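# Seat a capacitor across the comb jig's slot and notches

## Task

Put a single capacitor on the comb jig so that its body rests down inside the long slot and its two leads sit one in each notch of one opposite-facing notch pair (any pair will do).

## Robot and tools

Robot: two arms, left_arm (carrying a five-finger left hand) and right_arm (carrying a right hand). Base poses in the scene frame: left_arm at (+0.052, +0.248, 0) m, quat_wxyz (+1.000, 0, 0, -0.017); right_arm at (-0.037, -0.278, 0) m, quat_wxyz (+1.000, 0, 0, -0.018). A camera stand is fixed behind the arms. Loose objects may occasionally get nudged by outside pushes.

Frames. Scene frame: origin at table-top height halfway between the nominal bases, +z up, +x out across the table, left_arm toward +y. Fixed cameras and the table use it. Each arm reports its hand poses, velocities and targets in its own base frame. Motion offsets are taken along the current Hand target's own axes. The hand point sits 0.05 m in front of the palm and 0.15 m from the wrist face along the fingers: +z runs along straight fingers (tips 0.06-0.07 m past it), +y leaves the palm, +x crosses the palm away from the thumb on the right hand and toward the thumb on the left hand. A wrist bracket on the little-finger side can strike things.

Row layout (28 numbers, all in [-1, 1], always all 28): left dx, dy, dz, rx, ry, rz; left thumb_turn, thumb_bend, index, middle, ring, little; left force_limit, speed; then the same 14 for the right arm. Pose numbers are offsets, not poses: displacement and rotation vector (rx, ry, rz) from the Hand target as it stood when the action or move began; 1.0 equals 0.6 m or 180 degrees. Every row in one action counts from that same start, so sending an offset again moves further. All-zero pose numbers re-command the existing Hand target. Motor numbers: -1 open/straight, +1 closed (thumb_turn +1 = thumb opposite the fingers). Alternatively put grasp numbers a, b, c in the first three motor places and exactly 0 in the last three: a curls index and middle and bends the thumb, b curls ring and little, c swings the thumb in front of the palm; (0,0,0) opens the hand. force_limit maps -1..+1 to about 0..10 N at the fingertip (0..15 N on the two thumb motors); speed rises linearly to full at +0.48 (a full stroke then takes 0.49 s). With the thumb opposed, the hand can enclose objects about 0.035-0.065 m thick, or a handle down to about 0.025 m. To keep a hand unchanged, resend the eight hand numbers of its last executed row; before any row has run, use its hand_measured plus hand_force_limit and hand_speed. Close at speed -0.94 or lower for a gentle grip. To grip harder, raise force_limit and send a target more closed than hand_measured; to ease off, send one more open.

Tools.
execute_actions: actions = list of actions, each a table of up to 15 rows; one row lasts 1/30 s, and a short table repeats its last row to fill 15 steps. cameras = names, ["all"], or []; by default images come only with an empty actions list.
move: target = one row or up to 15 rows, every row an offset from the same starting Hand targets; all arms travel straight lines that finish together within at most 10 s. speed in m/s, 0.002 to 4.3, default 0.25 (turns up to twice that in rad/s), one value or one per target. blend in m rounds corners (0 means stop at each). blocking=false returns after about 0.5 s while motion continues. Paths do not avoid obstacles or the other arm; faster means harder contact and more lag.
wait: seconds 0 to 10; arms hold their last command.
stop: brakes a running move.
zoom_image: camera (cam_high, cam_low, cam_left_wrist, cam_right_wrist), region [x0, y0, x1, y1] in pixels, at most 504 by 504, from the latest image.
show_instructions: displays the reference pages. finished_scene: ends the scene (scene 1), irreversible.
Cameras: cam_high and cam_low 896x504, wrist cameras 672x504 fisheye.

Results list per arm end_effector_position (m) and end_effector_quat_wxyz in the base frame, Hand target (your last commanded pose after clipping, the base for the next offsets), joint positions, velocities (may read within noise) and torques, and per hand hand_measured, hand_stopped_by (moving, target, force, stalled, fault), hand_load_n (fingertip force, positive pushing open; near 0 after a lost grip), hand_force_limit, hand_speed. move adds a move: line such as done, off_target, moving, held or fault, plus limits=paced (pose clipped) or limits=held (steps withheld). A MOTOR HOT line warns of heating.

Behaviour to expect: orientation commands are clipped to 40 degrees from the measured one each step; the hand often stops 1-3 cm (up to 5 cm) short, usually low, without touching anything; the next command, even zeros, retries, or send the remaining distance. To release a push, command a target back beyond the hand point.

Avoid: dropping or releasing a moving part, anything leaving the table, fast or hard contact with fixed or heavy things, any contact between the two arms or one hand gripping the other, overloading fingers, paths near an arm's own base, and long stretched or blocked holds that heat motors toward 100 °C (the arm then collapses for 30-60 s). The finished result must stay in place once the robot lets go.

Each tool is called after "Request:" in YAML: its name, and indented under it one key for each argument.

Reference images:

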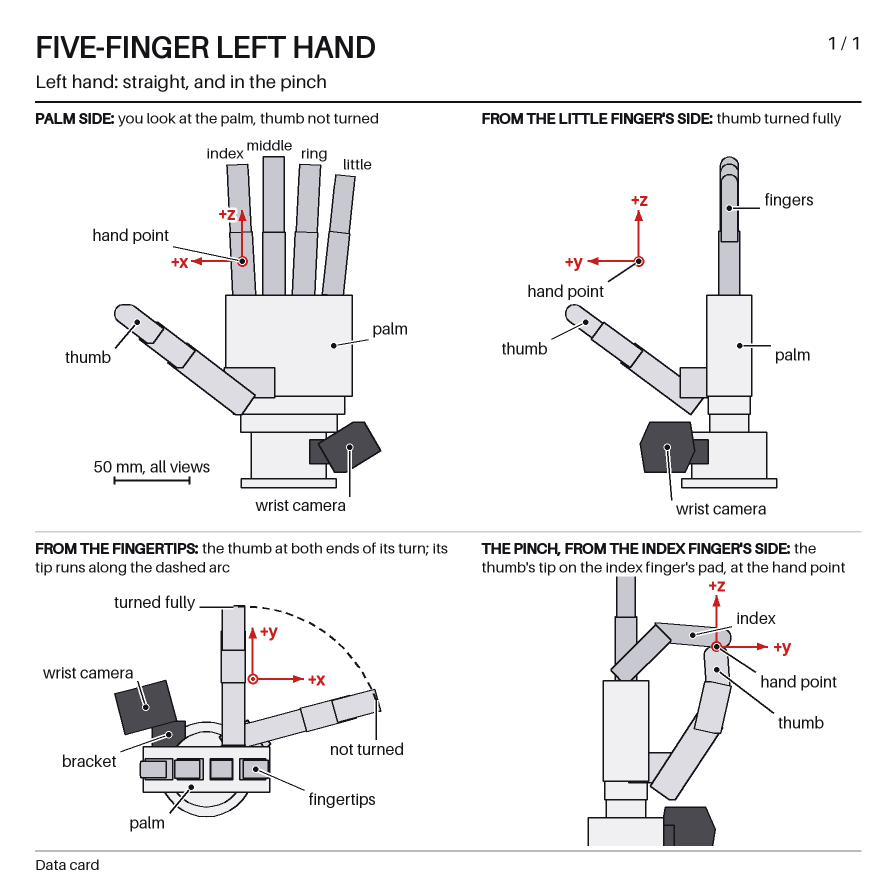

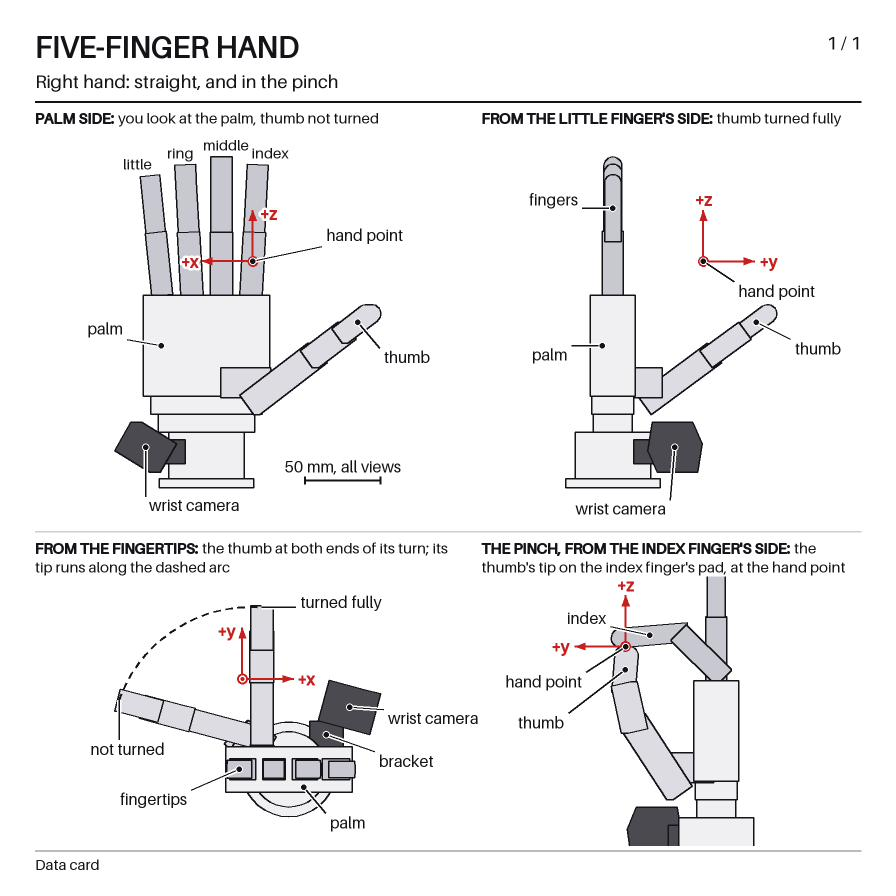

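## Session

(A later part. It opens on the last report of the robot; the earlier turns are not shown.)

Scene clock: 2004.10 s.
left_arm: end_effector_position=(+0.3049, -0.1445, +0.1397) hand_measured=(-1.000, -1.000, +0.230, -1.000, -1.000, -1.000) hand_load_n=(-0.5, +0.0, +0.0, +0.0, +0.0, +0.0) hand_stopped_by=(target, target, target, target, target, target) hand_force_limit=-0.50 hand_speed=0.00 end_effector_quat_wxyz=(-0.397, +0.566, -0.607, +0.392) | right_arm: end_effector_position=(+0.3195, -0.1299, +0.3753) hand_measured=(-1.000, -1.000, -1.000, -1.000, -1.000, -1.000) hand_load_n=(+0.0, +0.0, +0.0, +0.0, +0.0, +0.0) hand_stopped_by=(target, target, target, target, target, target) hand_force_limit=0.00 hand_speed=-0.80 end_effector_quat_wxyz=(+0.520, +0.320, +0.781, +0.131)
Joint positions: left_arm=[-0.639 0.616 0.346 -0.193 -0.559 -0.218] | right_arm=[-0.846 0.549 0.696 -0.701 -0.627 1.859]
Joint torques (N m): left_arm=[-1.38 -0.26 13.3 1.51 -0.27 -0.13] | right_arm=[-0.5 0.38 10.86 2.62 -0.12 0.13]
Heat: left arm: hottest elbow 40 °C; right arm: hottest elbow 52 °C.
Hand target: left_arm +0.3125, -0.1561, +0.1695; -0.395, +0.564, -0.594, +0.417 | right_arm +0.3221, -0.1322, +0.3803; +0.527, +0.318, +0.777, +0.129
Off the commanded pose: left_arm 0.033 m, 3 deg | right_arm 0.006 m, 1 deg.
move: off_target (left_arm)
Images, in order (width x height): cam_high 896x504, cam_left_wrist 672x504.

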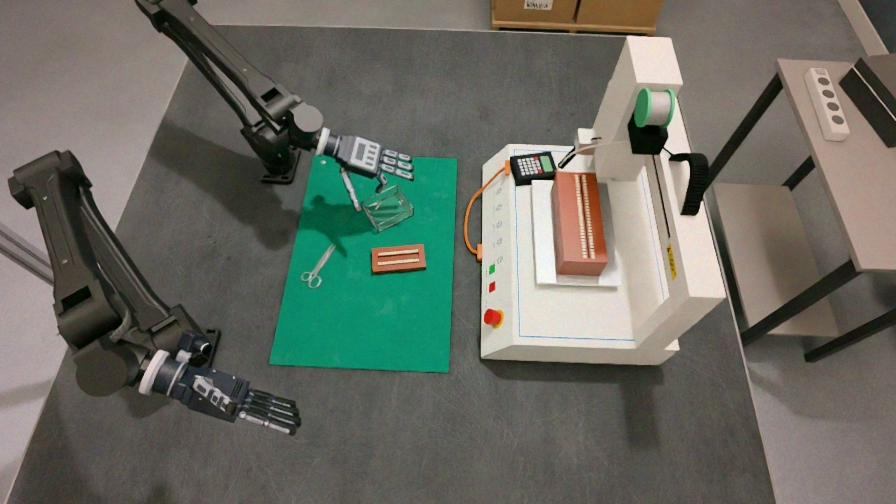

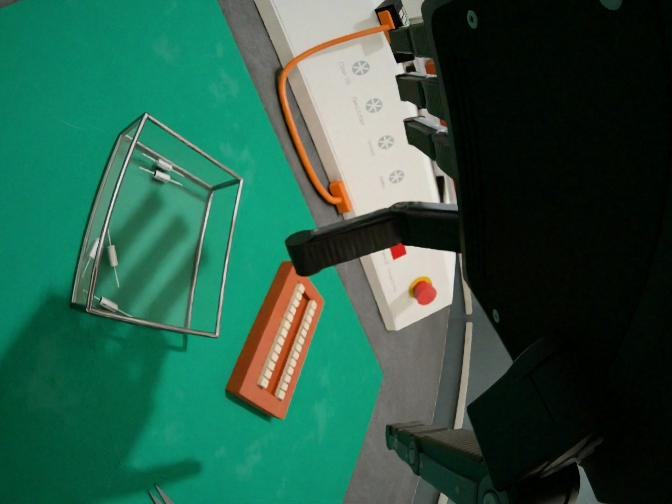

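Request:
move:
  target: [-0.0556, 0.1486, 0.0034, 0, 0, 0, -1, -1, 0.23, -1, -1, -1, -0.5, 0.0, 0, 0, 0, 0, 0, 0, -1, -1, -1, -1, -1, -1, 0.0, -0.8]
  speed: 0.2
  cameras: ["cam_high", "cam_left_wrist"]

Request:
zoom_image:
  camera: "cam_high"
  region: [355, 175, 420, 240]

Request:
zoom_image:
  camera: "cam_left_wrist"
  region: [100, 0, 420, 360]

Scene clock: 2099.73 s.
left_arm: end_effector_position=(+0.2827, -0.1240, +0.0809) hand_measured=(-1.000, -1.000, +0.230, -1.000, -1.000, -1.000) hand_load_n=(+0.0, +0.0, +0.0, -0.5, +0.0, +0.0) hand_stopped_by=(target, target, target, target, target, target) hand_force_limit=-0.50 hand_speed=0.00 end_effector_quat_wxyz=(-0.388, +0.567, -0.599, +0.412) | right_arm: end_effector_position=(+0.3195, -0.1299, +0.3753) hand_measured=(-1.000, -1.000, -1.000, -1.000, -1.000, -1.000) hand_load_n=(+0.0, +0.0, +0.0, +0.0, +0.0, +0.0) hand_stopped_by=(target, target, target, target, target, target) hand_force_limit=0.00 hand_speed=-0.80 end_effector_quat_wxyz=(+0.520, +0.320, +0.781, +0.131)
Joint positions: left_arm=[-0.589 0.527 0.144 -0.037 -0.493 -0.21] | right_arm=[-0.846 0.549 0.696 -0.701 -0.627 1.859]
Joint torques (N m): left_arm=[0.73 0.97 8.54 2.47 -0.21 0.1] | right_arm=[-0.38 0.38 10.84 2.65 -0.13 0.13]
Heat: left arm: hottest elbow 49 °C; right arm: hottest elbow 52 °C.
Hand target: left_arm +0.2858, -0.1213, +0.0850; -0.395, +0.564, -0.594, +0.416 | right_arm +0.3221, -0.1322, +0.3803; +0.527, +0.318, +0.777, +0.129
Off the commanded pose: left_arm 0.006 m, 1 deg | right_arm 0.006 m, 1 deg.
move: done
Images, in order (width x height): cam_high 896x504, cam_left_wrist 672x504.

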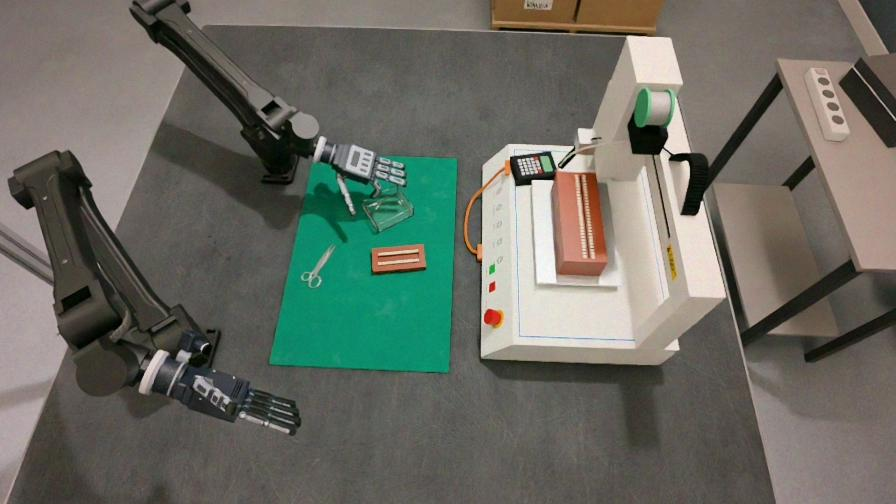

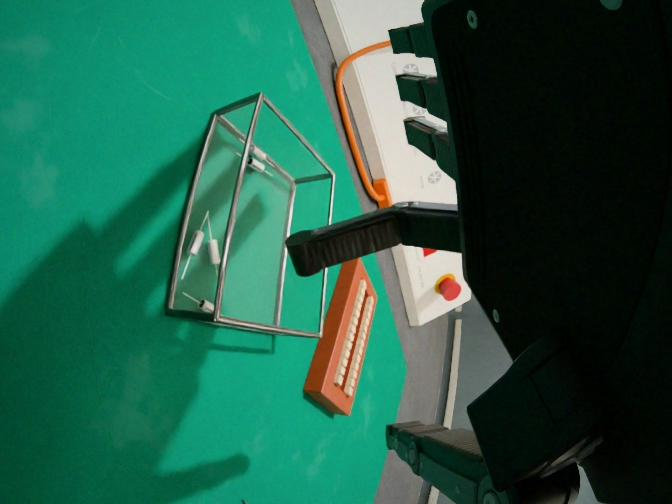

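Scaled by 7.754 from the camera's 896x504 image, which has a finer 1280x720 frame.

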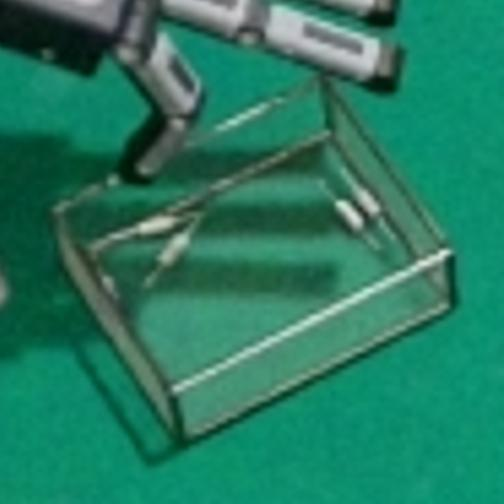

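Scaled by 1.400 from the camera's 672x504 image, which has a finer 960x720 frame.

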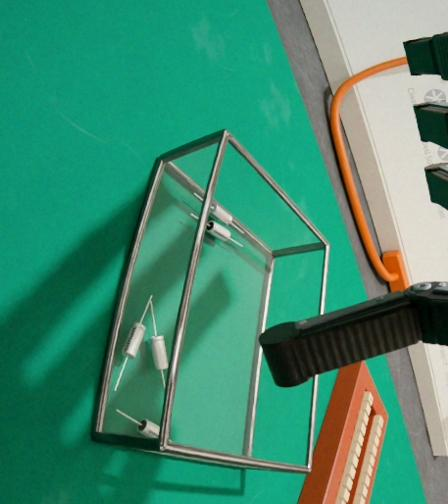

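Request:
move:
  target: [0.0044, 0.0799, 0.0315, 0, 0, 0, -1, -1, 0.23, -1, -1, -1, -0.5, 0.0, 0, 0, 0, 0, 0, 0, -1, -1, -1, -1, -1, -1, 0.0, -0.8]
  speed: 0.08
  cameras: ["cam_high", "cam_left_wrist"]

Request:
zoom_image:
  camera: "cam_high"
  region: [355, 175, 420, 240]

Request:
zoom_image:
  camera: "cam_left_wrist"
  region: [180, 80, 420, 360]

Scene clock: 2128.27 s.
left_arm: end_effector_position=(+0.2867, -0.1261, +0.0352) hand_measured=(-1.000, -1.000, +0.230, -1.000, -1.000, -1.000) hand_load_n=(+0.0, +0.0, +0.0, +0.0, +0.0, +0.0) hand_stopped_by=(target, target, target, target, target, target) hand_force_limit=-0.50 hand_speed=0.00 end_effector_quat_wxyz=(-0.391, +0.566, -0.593, +0.419) | right_arm: end_effector_position=(+0.3195, -0.1299, +0.3753) hand_measured=(-1.000, -1.000, -1.000, -1.000, -1.000, -1.000) hand_load_n=(+0.0, +0.0, +0.0, +0.0, +0.0, +0.0) hand_stopped_by=(target, target, target, target, target, target) hand_force_limit=0.00 hand_speed=-0.80 end_effector_quat_wxyz=(+0.520, +0.320, +0.781, +0.131)
Joint positions: left_arm=[-0.589 0.804 0.044 0.359 -0.495 -0.21] | right_arm=[-0.846 0.549 0.696 -0.701 -0.627 1.859]
Joint torques (N m): left_arm=[-0.21 1.49 6.68 2.43 -0.41 0.07] | right_arm=[-0.44 0.32 10.86 2.63 -0.12 0.12]
Heat: left arm: hottest elbow 45 °C; right arm: hottest elbow 52 °C.
Hand target: left_arm +0.2870, -0.1240, +0.0335; -0.395, +0.564, -0.594, +0.417 | right_arm +0.3221, -0.1322, +0.3803; +0.527, +0.318, +0.777, +0.129
Off the commanded pose: left_arm 0.003 m, 1 deg | right_arm 0.006 m, 1 deg.
move: done
Images, in order (width x height): cam_high 896x504, cam_left_wrist 672x504.

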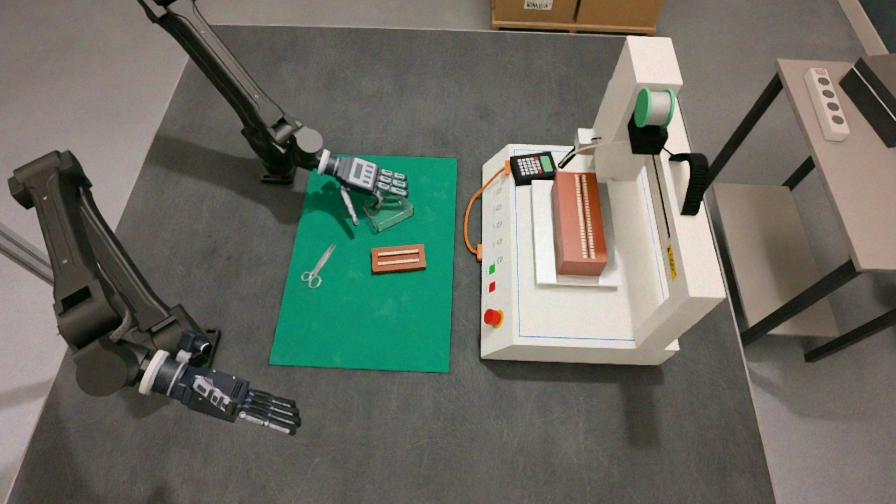

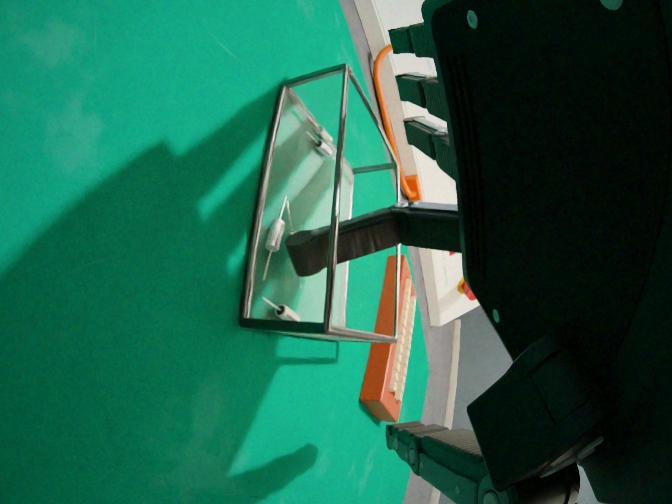

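Scaled by 7.754 from the camera's 896x504 image, which has a finer 1280x720 frame.

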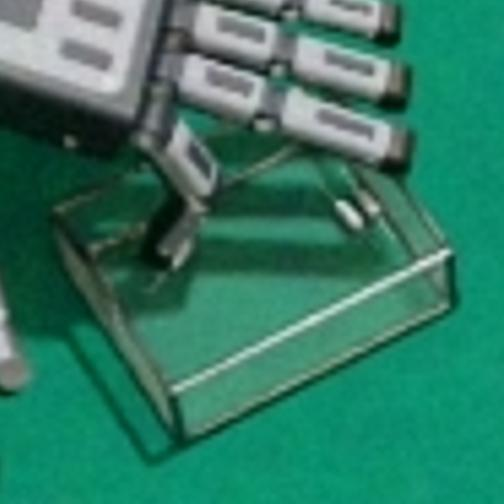

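Scaled by 1.800 from the camera's 672x504 image, which has a finer 960x720 frame.

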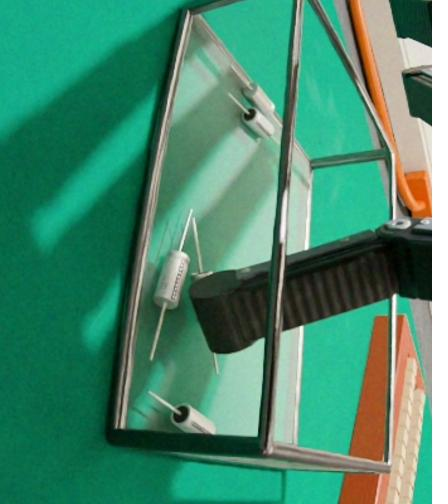

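Request:
zoom_image:
  camera: "cam_high"
  region: [362, 192, 392, 222]

Request:
zoom_image:
  camera: "cam_left_wrist"
  region: [250, 180, 350, 300]

Scaled by 16.800 from the camera's 896x504 image, which has a finer 1280x720 frame.

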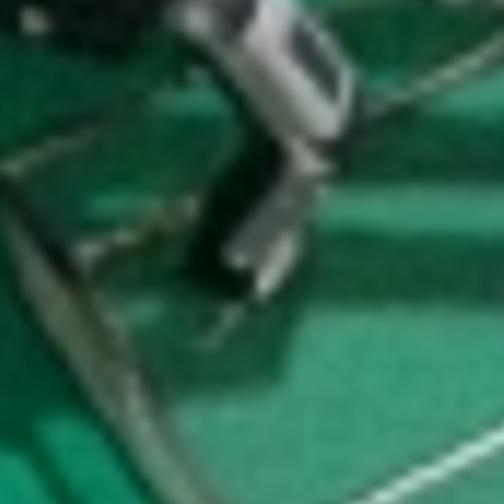

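Scaled by 4.200 from the camera's 672x504 image, which has a finer 960x720 frame.

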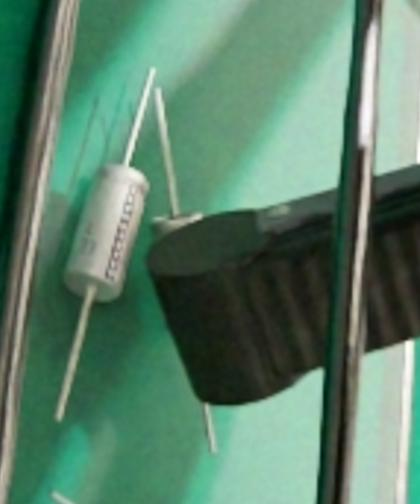

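Request:
move:
  target: [0.0068, -0.0006, 0.0250, 0, 0, 0, -1, -1, 0.23, -1, -1, -1, -0.5, 0.0, 0, 0, 0, 0, 0, 0, -1, -1, -1, -1, -1, -1, 0.0, -0.8]
  speed: 0.05
  cameras: ["cam_high", "cam_left_wrist"]

Request:
zoom_image:
  camera: "cam_high"
  region: [355, 185, 405, 235]

Request:
zoom_image:
  camera: "cam_left_wrist"
  region: [210, 140, 370, 330]

Scene clock: 2160.20 s.
left_arm: end_effector_position=(+0.2988, -0.1303, +0.0332) hand_measured=(-1.000, -1.000, +0.230, -1.000, -1.000, -1.000) hand_load_n=(-0.5, +0.0, -0.5, +0.0, +0.0, +0.0) hand_stopped_by=(target, target, target, target, target, target) hand_force_limit=-0.50 hand_speed=0.00 end_effector_quat_wxyz=(-0.394, +0.567, -0.584, +0.428) | right_arm: end_effector_position=(+0.3195, -0.1299, +0.3753) hand_measured=(-1.000, -1.000, -1.000, -1.000, -1.000, -1.000) hand_load_n=(+0.0, +0.0, +0.0, +0.5, +0.0, +0.0) hand_stopped_by=(target, target, target, target, target, target) hand_force_limit=0.00 hand_speed=-0.80 end_effector_quat_wxyz=(+0.520, +0.320, +0.781, +0.131)
Joint positions: left_arm=[-0.573 0.941 0.05 0.516 -0.487 -0.21] | right_arm=[-0.846 0.549 0.696 -0.701 -0.627 1.859]
Joint torques (N m): left_arm=[0.38 1.79 7.27 1.65 0.04 0.16] | right_arm=[-0.32 0.38 10.86 2.63 -0.12 0.13]
Heat: left arm: hottest elbow 42 °C; right arm: hottest elbow 52 °C.
Hand target: left_arm +0.3011, -0.1288, +0.0287; -0.395, +0.564, -0.594, +0.417 | right_arm +0.3221, -0.1322, +0.3803; +0.527, +0.318, +0.777, +0.129
Off the commanded pose: left_arm 0.005 m, 2 deg | right_arm 0.006 m, 1 deg.
move: done
Images, in order (width x height): cam_high 896x504, cam_left_wrist 672x504.

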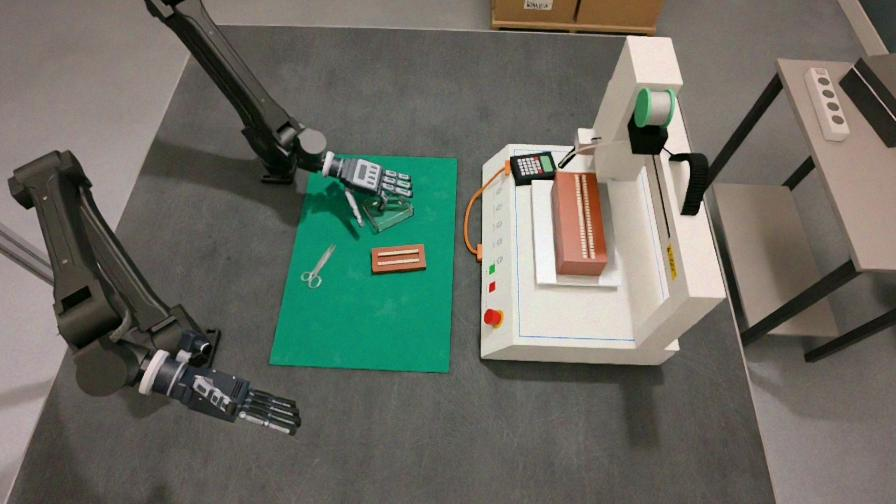

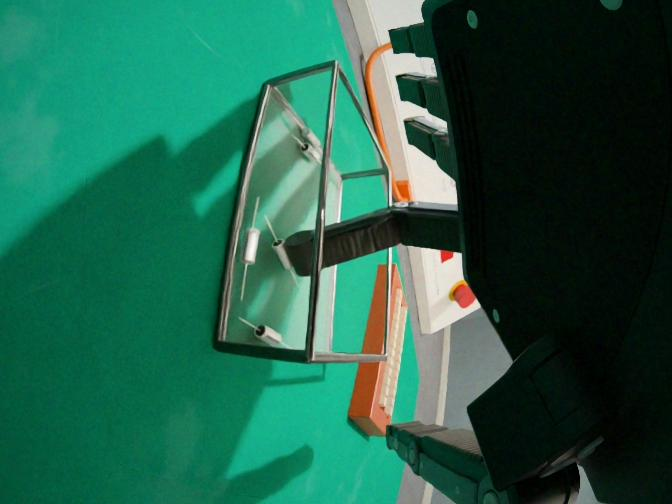

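Scaled by 10.080 from the camera's 896x504 image, which has a finer 1280x720 frame.

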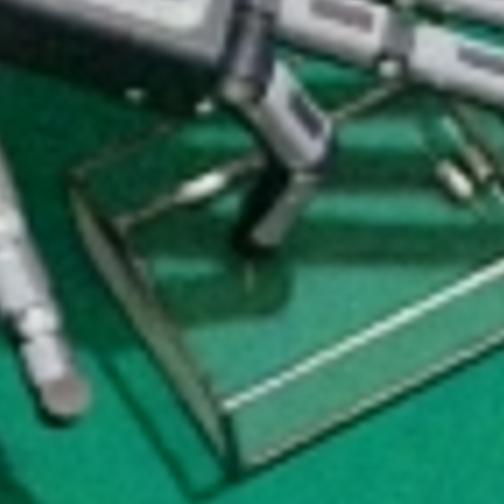

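Scaled by 2.653 from the camera's 672x504 image, which has a finer 960x720 frame.

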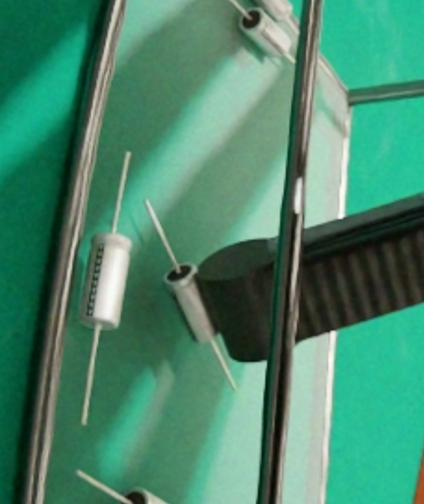

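Request:
move:
  target: [0.0009, -0.1196, -0.0612, 0, 0, 0, -1, -1, 0.23, -1, -1, -1, -0.5, 0.0, 0, 0, 0, 0, 0, 0, -1, -1, -1, -1, -1, -1, 0.0, -0.8]
  speed: 0.2
  cameras: ["cam_high", "cam_left_wrist"]

Request:
zoom_image:
  camera: "cam_high"
  region: [355, 175, 420, 240]

Request:
zoom_image:
  camera: "cam_left_wrist"
  region: [100, 40, 380, 360]

Scene clock: 2172.50 s.
left_arm: end_effector_position=(+0.2818, -0.1167, +0.0788) hand_measured=(-1.000, -1.000, +0.230, -1.000, -1.000, -1.000) hand_load_n=(+0.0, +0.0, +0.0, +0.0, +0.0, +0.0) hand_stopped_by=(target, target, target, target, target, target) hand_force_limit=-0.50 hand_speed=0.00 end_effector_quat_wxyz=(-0.395, +0.567, -0.607, +0.391) | right_arm: end_effector_position=(+0.3195, -0.1299, +0.3753) hand_measured=(-1.000, -1.000, -1.000, -1.000, -1.000, -1.000) hand_load_n=(+0.0, -0.5, +0.0, +0.0, +0.0, +0.0) hand_stopped_by=(target, target, target, target, target, target) hand_force_limit=0.00 hand_speed=-0.80 end_effector_quat_wxyz=(+0.520, +0.320, +0.781, +0.131)
Joint positions: left_arm=[-0.581 0.528 0.158 -0.082 -0.506 -0.192] | right_arm=[-0.846 0.549 0.696 -0.701 -0.627 1.859]
Joint torques (N m): left_arm=[-1.67 0.91 12.94 1.58 -0.28 -0.15] | right_arm=[-0.26 0.38 10.84 2.65 -0.13 0.13]
Heat: left arm: hottest elbow 42 °C; right arm: hottest elbow 52 °C.
Hand target: left_arm +0.2910, -0.1289, +0.1086; -0.395, +0.564, -0.594, +0.416 | right_arm +0.3221, -0.1322, +0.3803; +0.527, +0.318, +0.777, +0.129
Off the commanded pose: left_arm 0.034 m, 3 deg | right_arm 0.006 m, 1 deg.
move: off_target (left_arm)
Images, in order (width x height): cam_high 896x504, cam_left_wrist 672x504.

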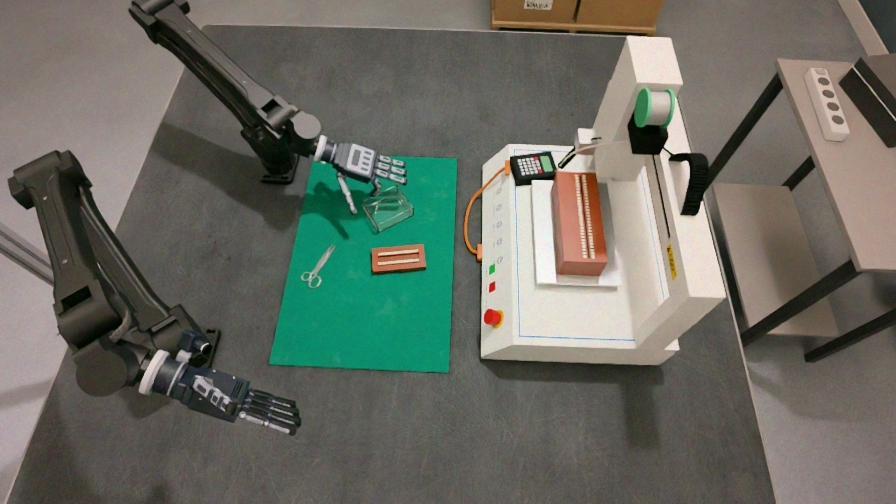

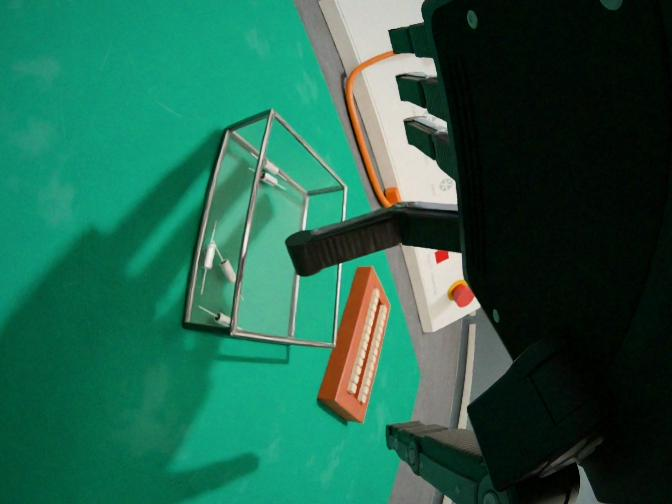

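Scaled by 7.754 from the camera's 896x504 image, which has a finer 1280x720 frame.

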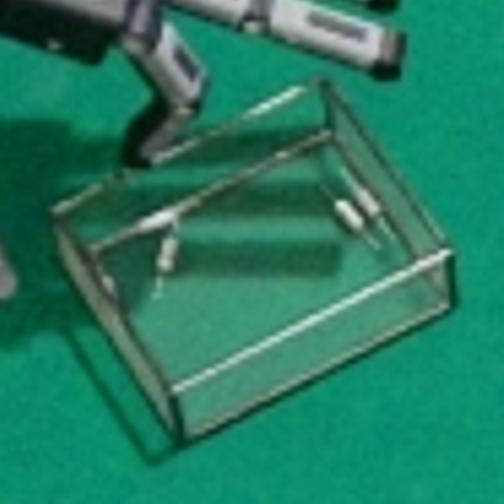

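Scaled by 1.575 from the camera's 672x504 image, which has a finer 960x720 frame.

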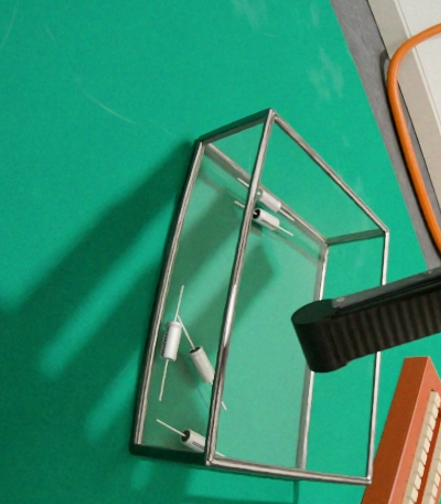

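Request:
move:
  target:
    - [-0.001, 0.0769, 0.0013, 0, 0, 0, -1, -1, 0.23, -1, -1, -1, -0.5, 0.0, 0, 0, 0, 0, 0, 0, -1, -1, -1, -1, -1, -1, 0.0, -0.8]
    - [-0.001, 0.1301, 0.0207, 0, 0, 0, -1, -1, 0.23, -1, -1, -1, -0.5, 0.0, 0, 0, 0, 0, 0, 0, -1, -1, -1, -1, -1, -1, 0.0, -0.8]
  speed: 0.08
  cameras: ["cam_high", "cam_left_wrist"]

Request:
zoom_image:
  camera: "cam_high"
  region: [355, 185, 405, 235]

Request:
zoom_image:
  camera: "cam_left_wrist"
  region: [220, 140, 380, 330]

Scene clock: 2208.87 s.
left_arm: end_effector_position=(+0.2769, -0.1256, +0.0321) hand_measured=(-1.000, -1.000, +0.230, -1.000, -1.000, -1.000) hand_load_n=(-0.5, +0.0, +0.0, +0.0, +0.0, +0.0) hand_stopped_by=(target, target, target, target, target, target) hand_force_limit=-0.50 hand_speed=0.00 end_effector_quat_wxyz=(-0.396, +0.565, -0.594, +0.414) | right_arm: end_effector_position=(+0.3195, -0.1299, +0.3753) hand_measured=(-1.000, -1.000, -1.000, -1.000, -1.000, -1.000) hand_load_n=(+0.0, +0.0, +0.0, +0.0, +0.0, +0.0) hand_stopped_by=(target, target, target, target, target, target) hand_force_limit=0.00 hand_speed=-0.80 end_effector_quat_wxyz=(+0.520, +0.320, +0.781, +0.131)
Joint positions: left_arm=[-0.639 0.757 0.028 0.314 -0.551 -0.225] | right_arm=[-0.846 0.549 0.696 -0.701 -0.627 1.859]
Joint torques (N m): left_arm=[-1.32 1.96 6.89 2.44 -0.43 -0.05] | right_arm=[-0.38 0.38 10.85 2.63 -0.12 0.12]
Heat: left arm: hottest elbow 47 °C; right arm: hottest elbow 52 °C.
Hand target: left_arm +0.2760, -0.1275, +0.0310; -0.395, +0.564, -0.594, +0.417 | right_arm +0.3221, -0.1322, +0.3803; +0.527, +0.318, +0.777, +0.129
Off the commanded pose: left_arm 0.002 m, 0 deg | right_arm 0.006 m, 1 deg.
move: done
Images, in order (width x height): cam_high 896x504, cam_left_wrist 672x504.

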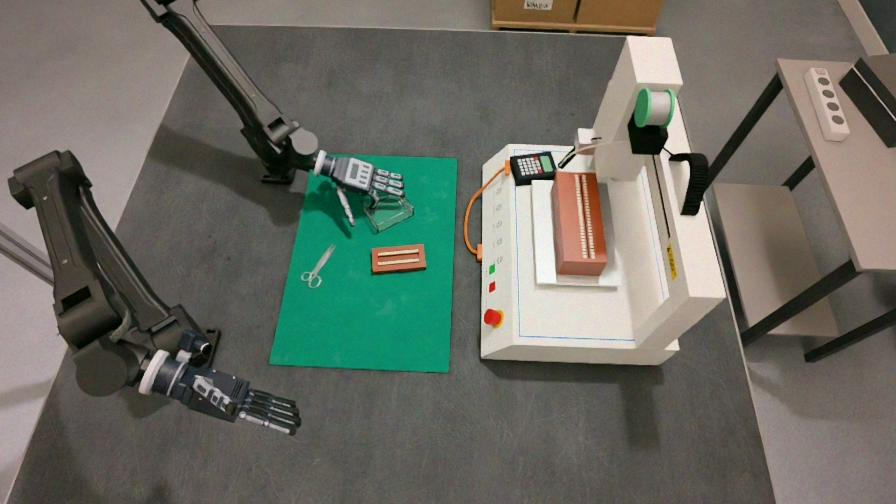

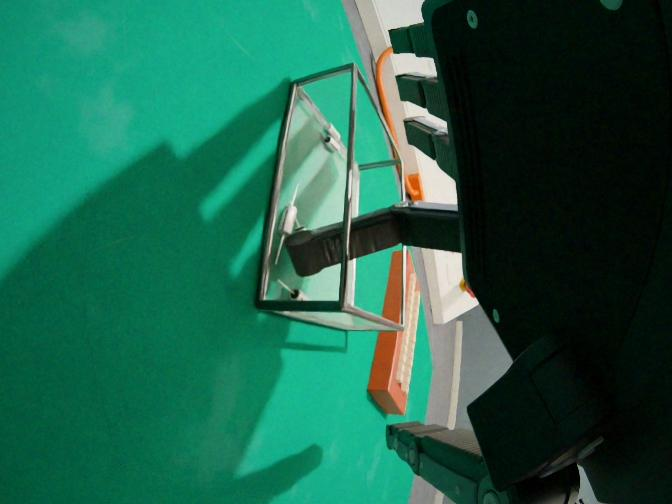

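Scaled by 10.080 from the camera's 896x504 image, which has a finer 1280x720 frame.

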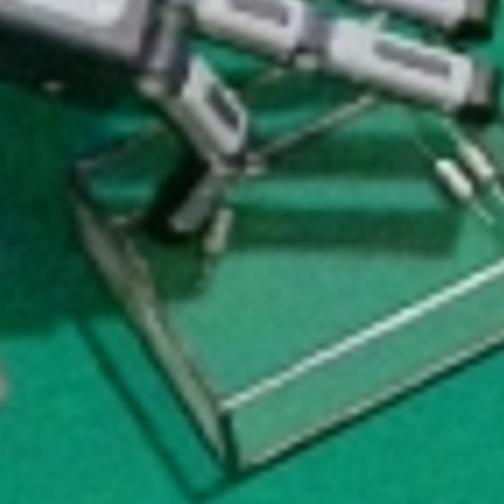

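Scaled by 2.653 from the camera's 672x504 image, which has a finer 960x720 frame.

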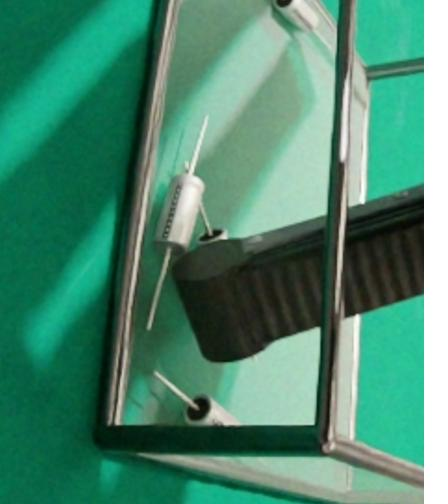

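Request:
move:
  target: [0.0066, -0.0092, 0.0326, 0, 0, 0, -1, -1, 0.23, -1, -1, -1, -0.5, 0.0, 0, 0, 0, 0, 0, 0, -1, -1, -1, -1, -1, -1, 0.0, -0.8]
  speed: 0.05
  cameras: ["cam_high", "cam_left_wrist"]

Request:
zoom_image:
  camera: "cam_high"
  region: [355, 185, 405, 235]

Request:
zoom_image:
  camera: "cam_left_wrist"
  region: [200, 140, 360, 330]

Scene clock: 2221.43 s.
left_arm: end_effector_position=(+0.2893, -0.1323, +0.0286) hand_measured=(-1.000, -1.000, +0.230, -1.000, -1.000, -1.000) hand_load_n=(+0.0, +0.5, -4.0, +0.0, +0.0, +0.0) hand_stopped_by=(target, target, target, target, target, target) hand_force_limit=-0.50 hand_speed=0.00 end_effector_quat_wxyz=(-0.391, +0.566, -0.589, +0.423) | right_arm: end_effector_position=(+0.3195, -0.1299, +0.3753) hand_measured=(-1.000, -1.000, -1.000, -1.000, -1.000, -1.000) hand_load_n=(+0.0, +0.0, +0.0, +0.0, +0.0, +0.0) hand_stopped_by=(target, target, target, target, target, target) hand_force_limit=0.00 hand_speed=-0.80 end_effector_quat_wxyz=(+0.520, +0.320, +0.781, +0.131)
Joint positions: left_arm=[-0.612 0.914 0.038 0.48 -0.518 -0.224] | right_arm=[-0.846 0.549 0.696 -0.701 -0.627 1.859]
Joint torques (N m): left_arm=[0.67 2.14 8.18 1.77 -0.03 0.16] | right_arm=[-0.38 0.38 10.85 2.63 -0.12 0.13]
Heat: left arm: hottest elbow 45 °C; right arm: hottest elbow 52 °C.
Hand target: left_arm +0.2962, -0.1325, +0.0296; -0.395, +0.564, -0.594, +0.417 | right_arm +0.3221, -0.1322, +0.3803; +0.527, +0.318, +0.777, +0.129
Off the commanded pose: left_arm 0.007 m, 1 deg | right_arm 0.006 m, 1 deg.
move: done
Images, in order (width x height): cam_high 896x504, cam_left_wrist 672x504.

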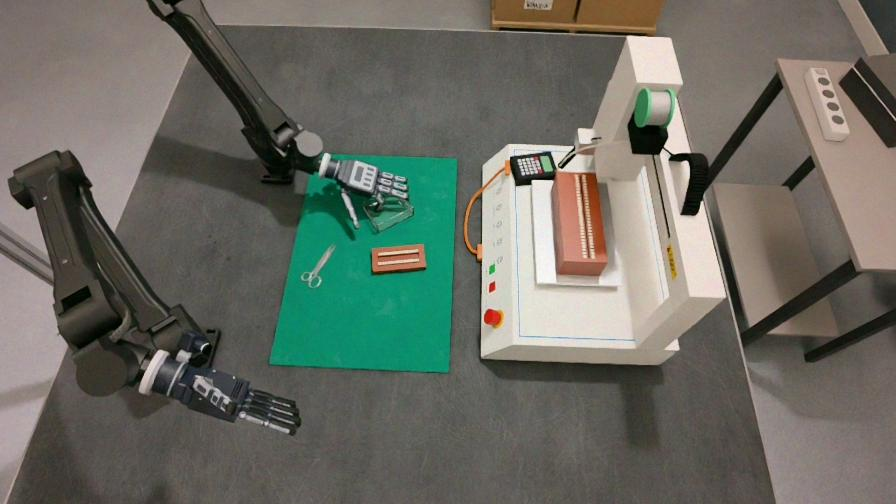

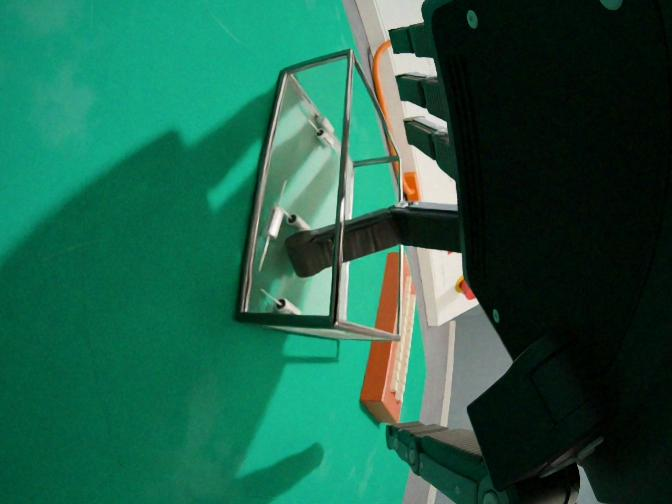

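Scaled by 10.080 from the camera's 896x504 image, which has a finer 1280x720 frame.

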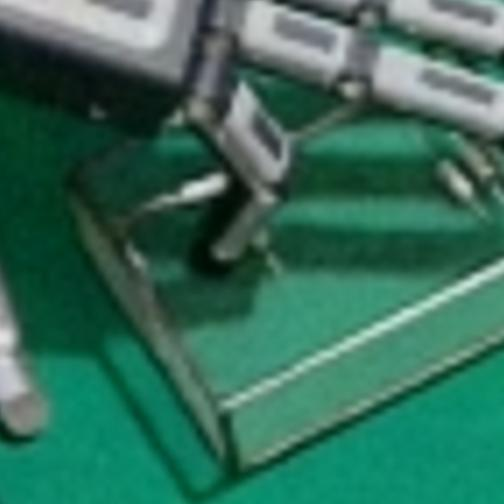

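Scaled by 2.653 from the camera's 672x504 image, which has a finer 960x720 frame.

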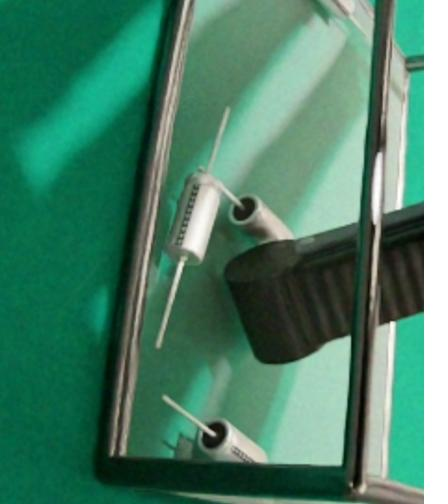

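Request:
move:
  target: [-0.0233, -0.01, 0.0128, 0, 0, 0, -1, -1, 0.23, -1, -1, -1, -0.5, 0.0, 0, 0, 0, 0, 0, 0, -1, -1, -1, -1, -1, -1, 0.0, -0.8]
  speed: 0.05
  cameras: ["cam_high", "cam_left_wrist"]

Request:
zoom_image:
  camera: "cam_high"
  region: [355, 185, 405, 235]

Request:
zoom_image:
  camera: "cam_left_wrist"
  region: [200, 140, 360, 330]

Scene clock: 2234.33 s.
left_arm: end_effector_position=(+0.2968, -0.1242, +0.0291) hand_measured=(-1.000, -1.000, +0.230, -1.000, -1.000, -1.000) hand_load_n=(+0.0, +0.0, -1.5, +0.0, +0.0, +0.0) hand_stopped_by=(target, target, target, target, target, target) hand_force_limit=-0.50 hand_speed=0.00 end_effector_quat_wxyz=(-0.382, +0.567, -0.593, +0.426) | right_arm: end_effector_position=(+0.3195, -0.1299, +0.3753) hand_measured=(-1.000, -1.000, -1.000, -1.000, -1.000, -1.000) hand_load_n=(+0.5, +0.0, +0.0, +0.0, +0.0, +0.0) hand_stopped_by=(target, target, target, target, target, target) hand_force_limit=0.00 hand_speed=-0.80 end_effector_quat_wxyz=(+0.520, +0.320, +0.781, +0.131)
Joint positions: left_arm=[-0.518 0.914 0.044 0.483 -0.413 -0.195] | right_arm=[-0.846 0.549 0.696 -0.701 -0.627 1.859]
Joint torques (N m): left_arm=[1.2 1.14 8.17 1.84 -0.44 0.26] | right_arm=[-0.44 0.44 10.86 2.62 -0.12 0.12]
Heat: left arm: hottest elbow 44 °C; right arm: hottest elbow 52 °C.
Hand target: left_arm +0.3062, -0.1191, +0.0327; -0.395, +0.564, -0.594, +0.417 | right_arm +0.3221, -0.1322, +0.3803; +0.527, +0.318, +0.777, +0.129
Off the commanded pose: left_arm 0.011 m, 2 deg | right_arm 0.006 m, 1 deg.
move: off_target (left_arm)
Images, in order (width x height): cam_high 896x504, cam_left_wrist 672x504.

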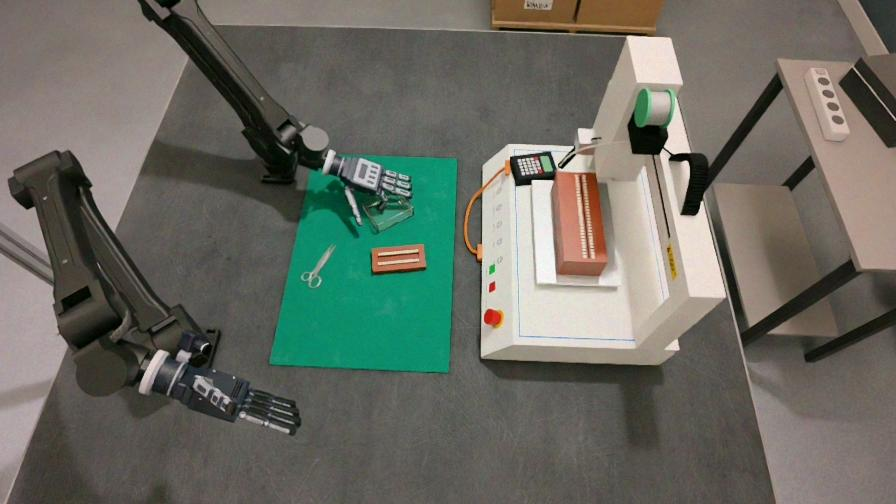

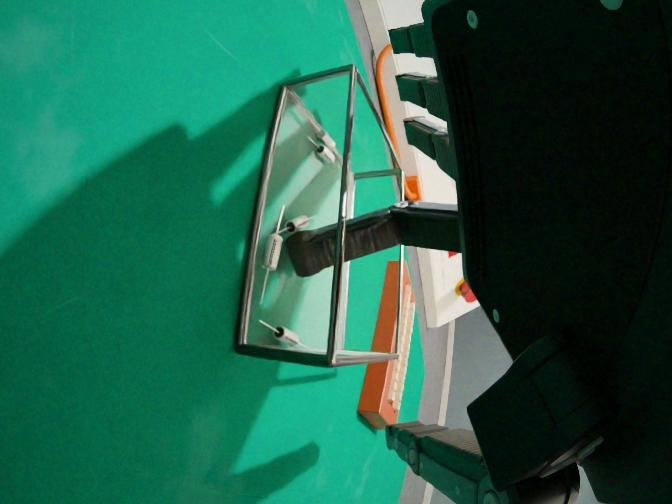

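Scaled by 10.080 from the camera's 896x504 image, which has a finer 1280x720 frame.

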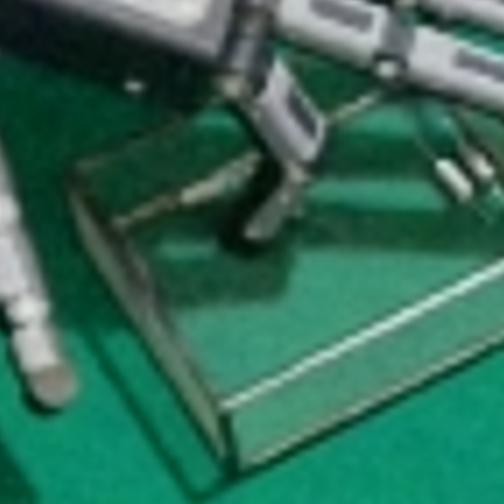

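Scaled by 2.653 from the camera's 672x504 image, which has a finer 960x720 frame.

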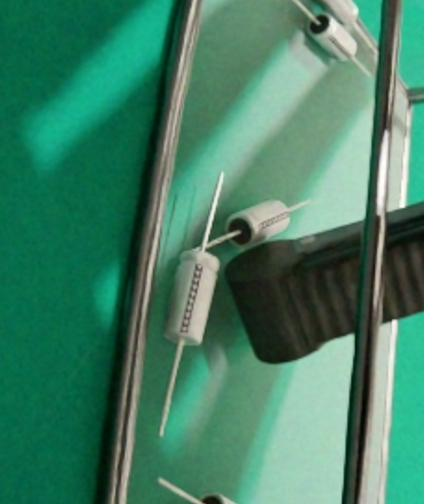

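Request:
move:
  target: [0.0191, -0.1627, -0.0404, 0, 0, 0, -1, -1, 0.23, -1, -1, -1, -0.5, 0.0, 0, 0, 0, 0, 0, 0, -1, -1, -1, -1, -1, -1, 0.0, -0.8]
  speed: 0.2
  cameras: ["cam_high", "cam_left_wrist"]

Request:
zoom_image:
  camera: "cam_high"
  region: [355, 175, 420, 240]

Request:
zoom_image:
  camera: "cam_left_wrist"
  region: [100, 40, 380, 360]

Scene clock: 2297.03 s.
left_arm: end_effector_position=(+0.3056, -0.1216, +0.1030) hand_measured=(-1.000, -1.000, +0.230, -1.000, -1.000, -1.000) hand_load_n=(+0.0, +0.0, +0.0, +0.0, +0.0, +0.0) hand_stopped_by=(target, target, target, target, target, target) hand_force_limit=-0.50 hand_speed=0.00 end_effector_quat_wxyz=(-0.390, +0.570, -0.605, +0.395) | right_arm: end_effector_position=(+0.3195, -0.1299, +0.3753) hand_measured=(-1.000, -1.000, -1.000, -1.000, -1.000, -1.000) hand_load_n=(+0.0, +0.0, +0.0, +0.0, +0.0, +0.0) hand_stopped_by=(target, target, target, target, target, target) hand_force_limit=0.00 hand_speed=-0.80 end_effector_quat_wxyz=(+0.520, +0.320, +0.781, +0.131)
Joint positions: left_arm=[-0.518 0.611 0.24 -0.067 -0.442 -0.174] | right_arm=[-0.846 0.549 0.696 -0.701 -0.627 1.859]
Joint torques (N m): left_arm=[-1.44 -0.09 13.03 1.65 -0.4 -0.03] | right_arm=[-0.38 0.44 10.85 2.66 -0.12 0.12]
Heat: left arm: hottest elbow 41 °C; right arm: hottest elbow 52 °C.
Hand target: left_arm +0.3160, -0.1310, +0.1328; -0.395, +0.564, -0.594, +0.417 | right_arm +0.3221, -0.1322, +0.3803; +0.527, +0.318, +0.777, +0.129
Off the commanded pose: left_arm 0.033 m, 3 deg | right_arm 0.006 m, 1 deg.
move: off_target (left_arm)
Images, in order (width x height): cam_high 896x504, cam_left_wrist 672x504.

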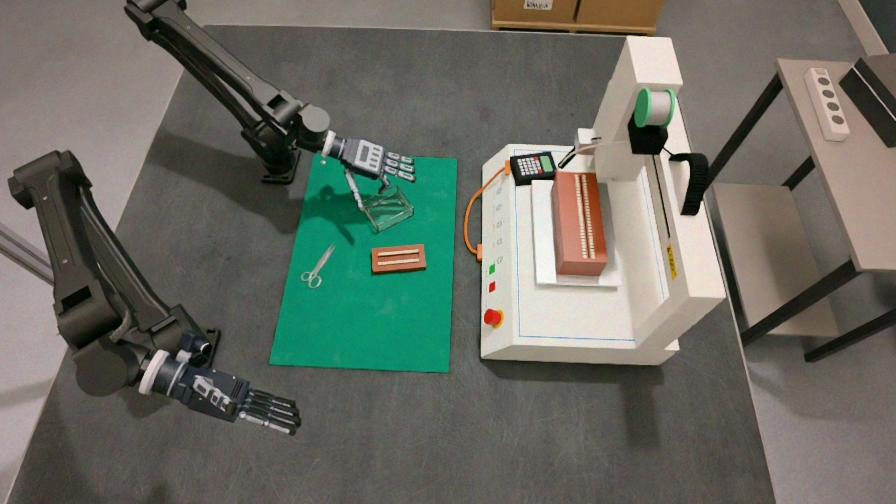

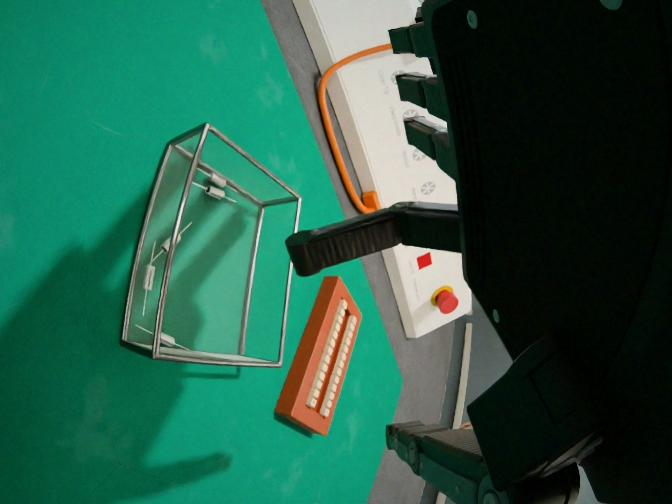

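Scaled by 7.754 from the camera's 896x504 image, which has a finer 1280x720 frame.

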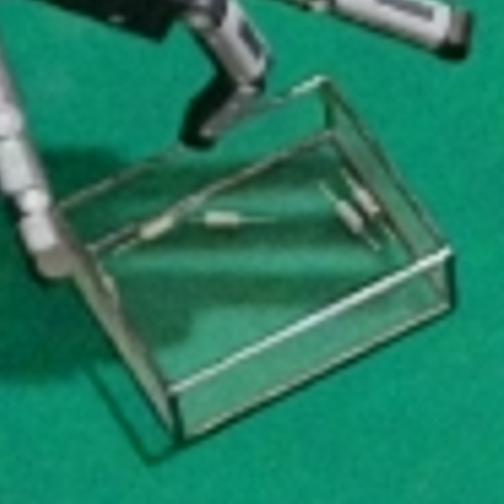

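Scaled by 1.575 from the camera's 672x504 image, which has a finer 960x720 frame.

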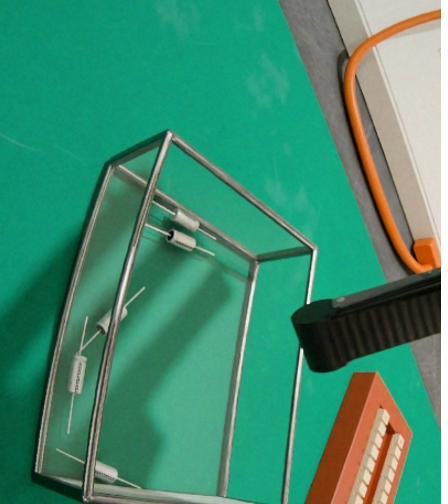

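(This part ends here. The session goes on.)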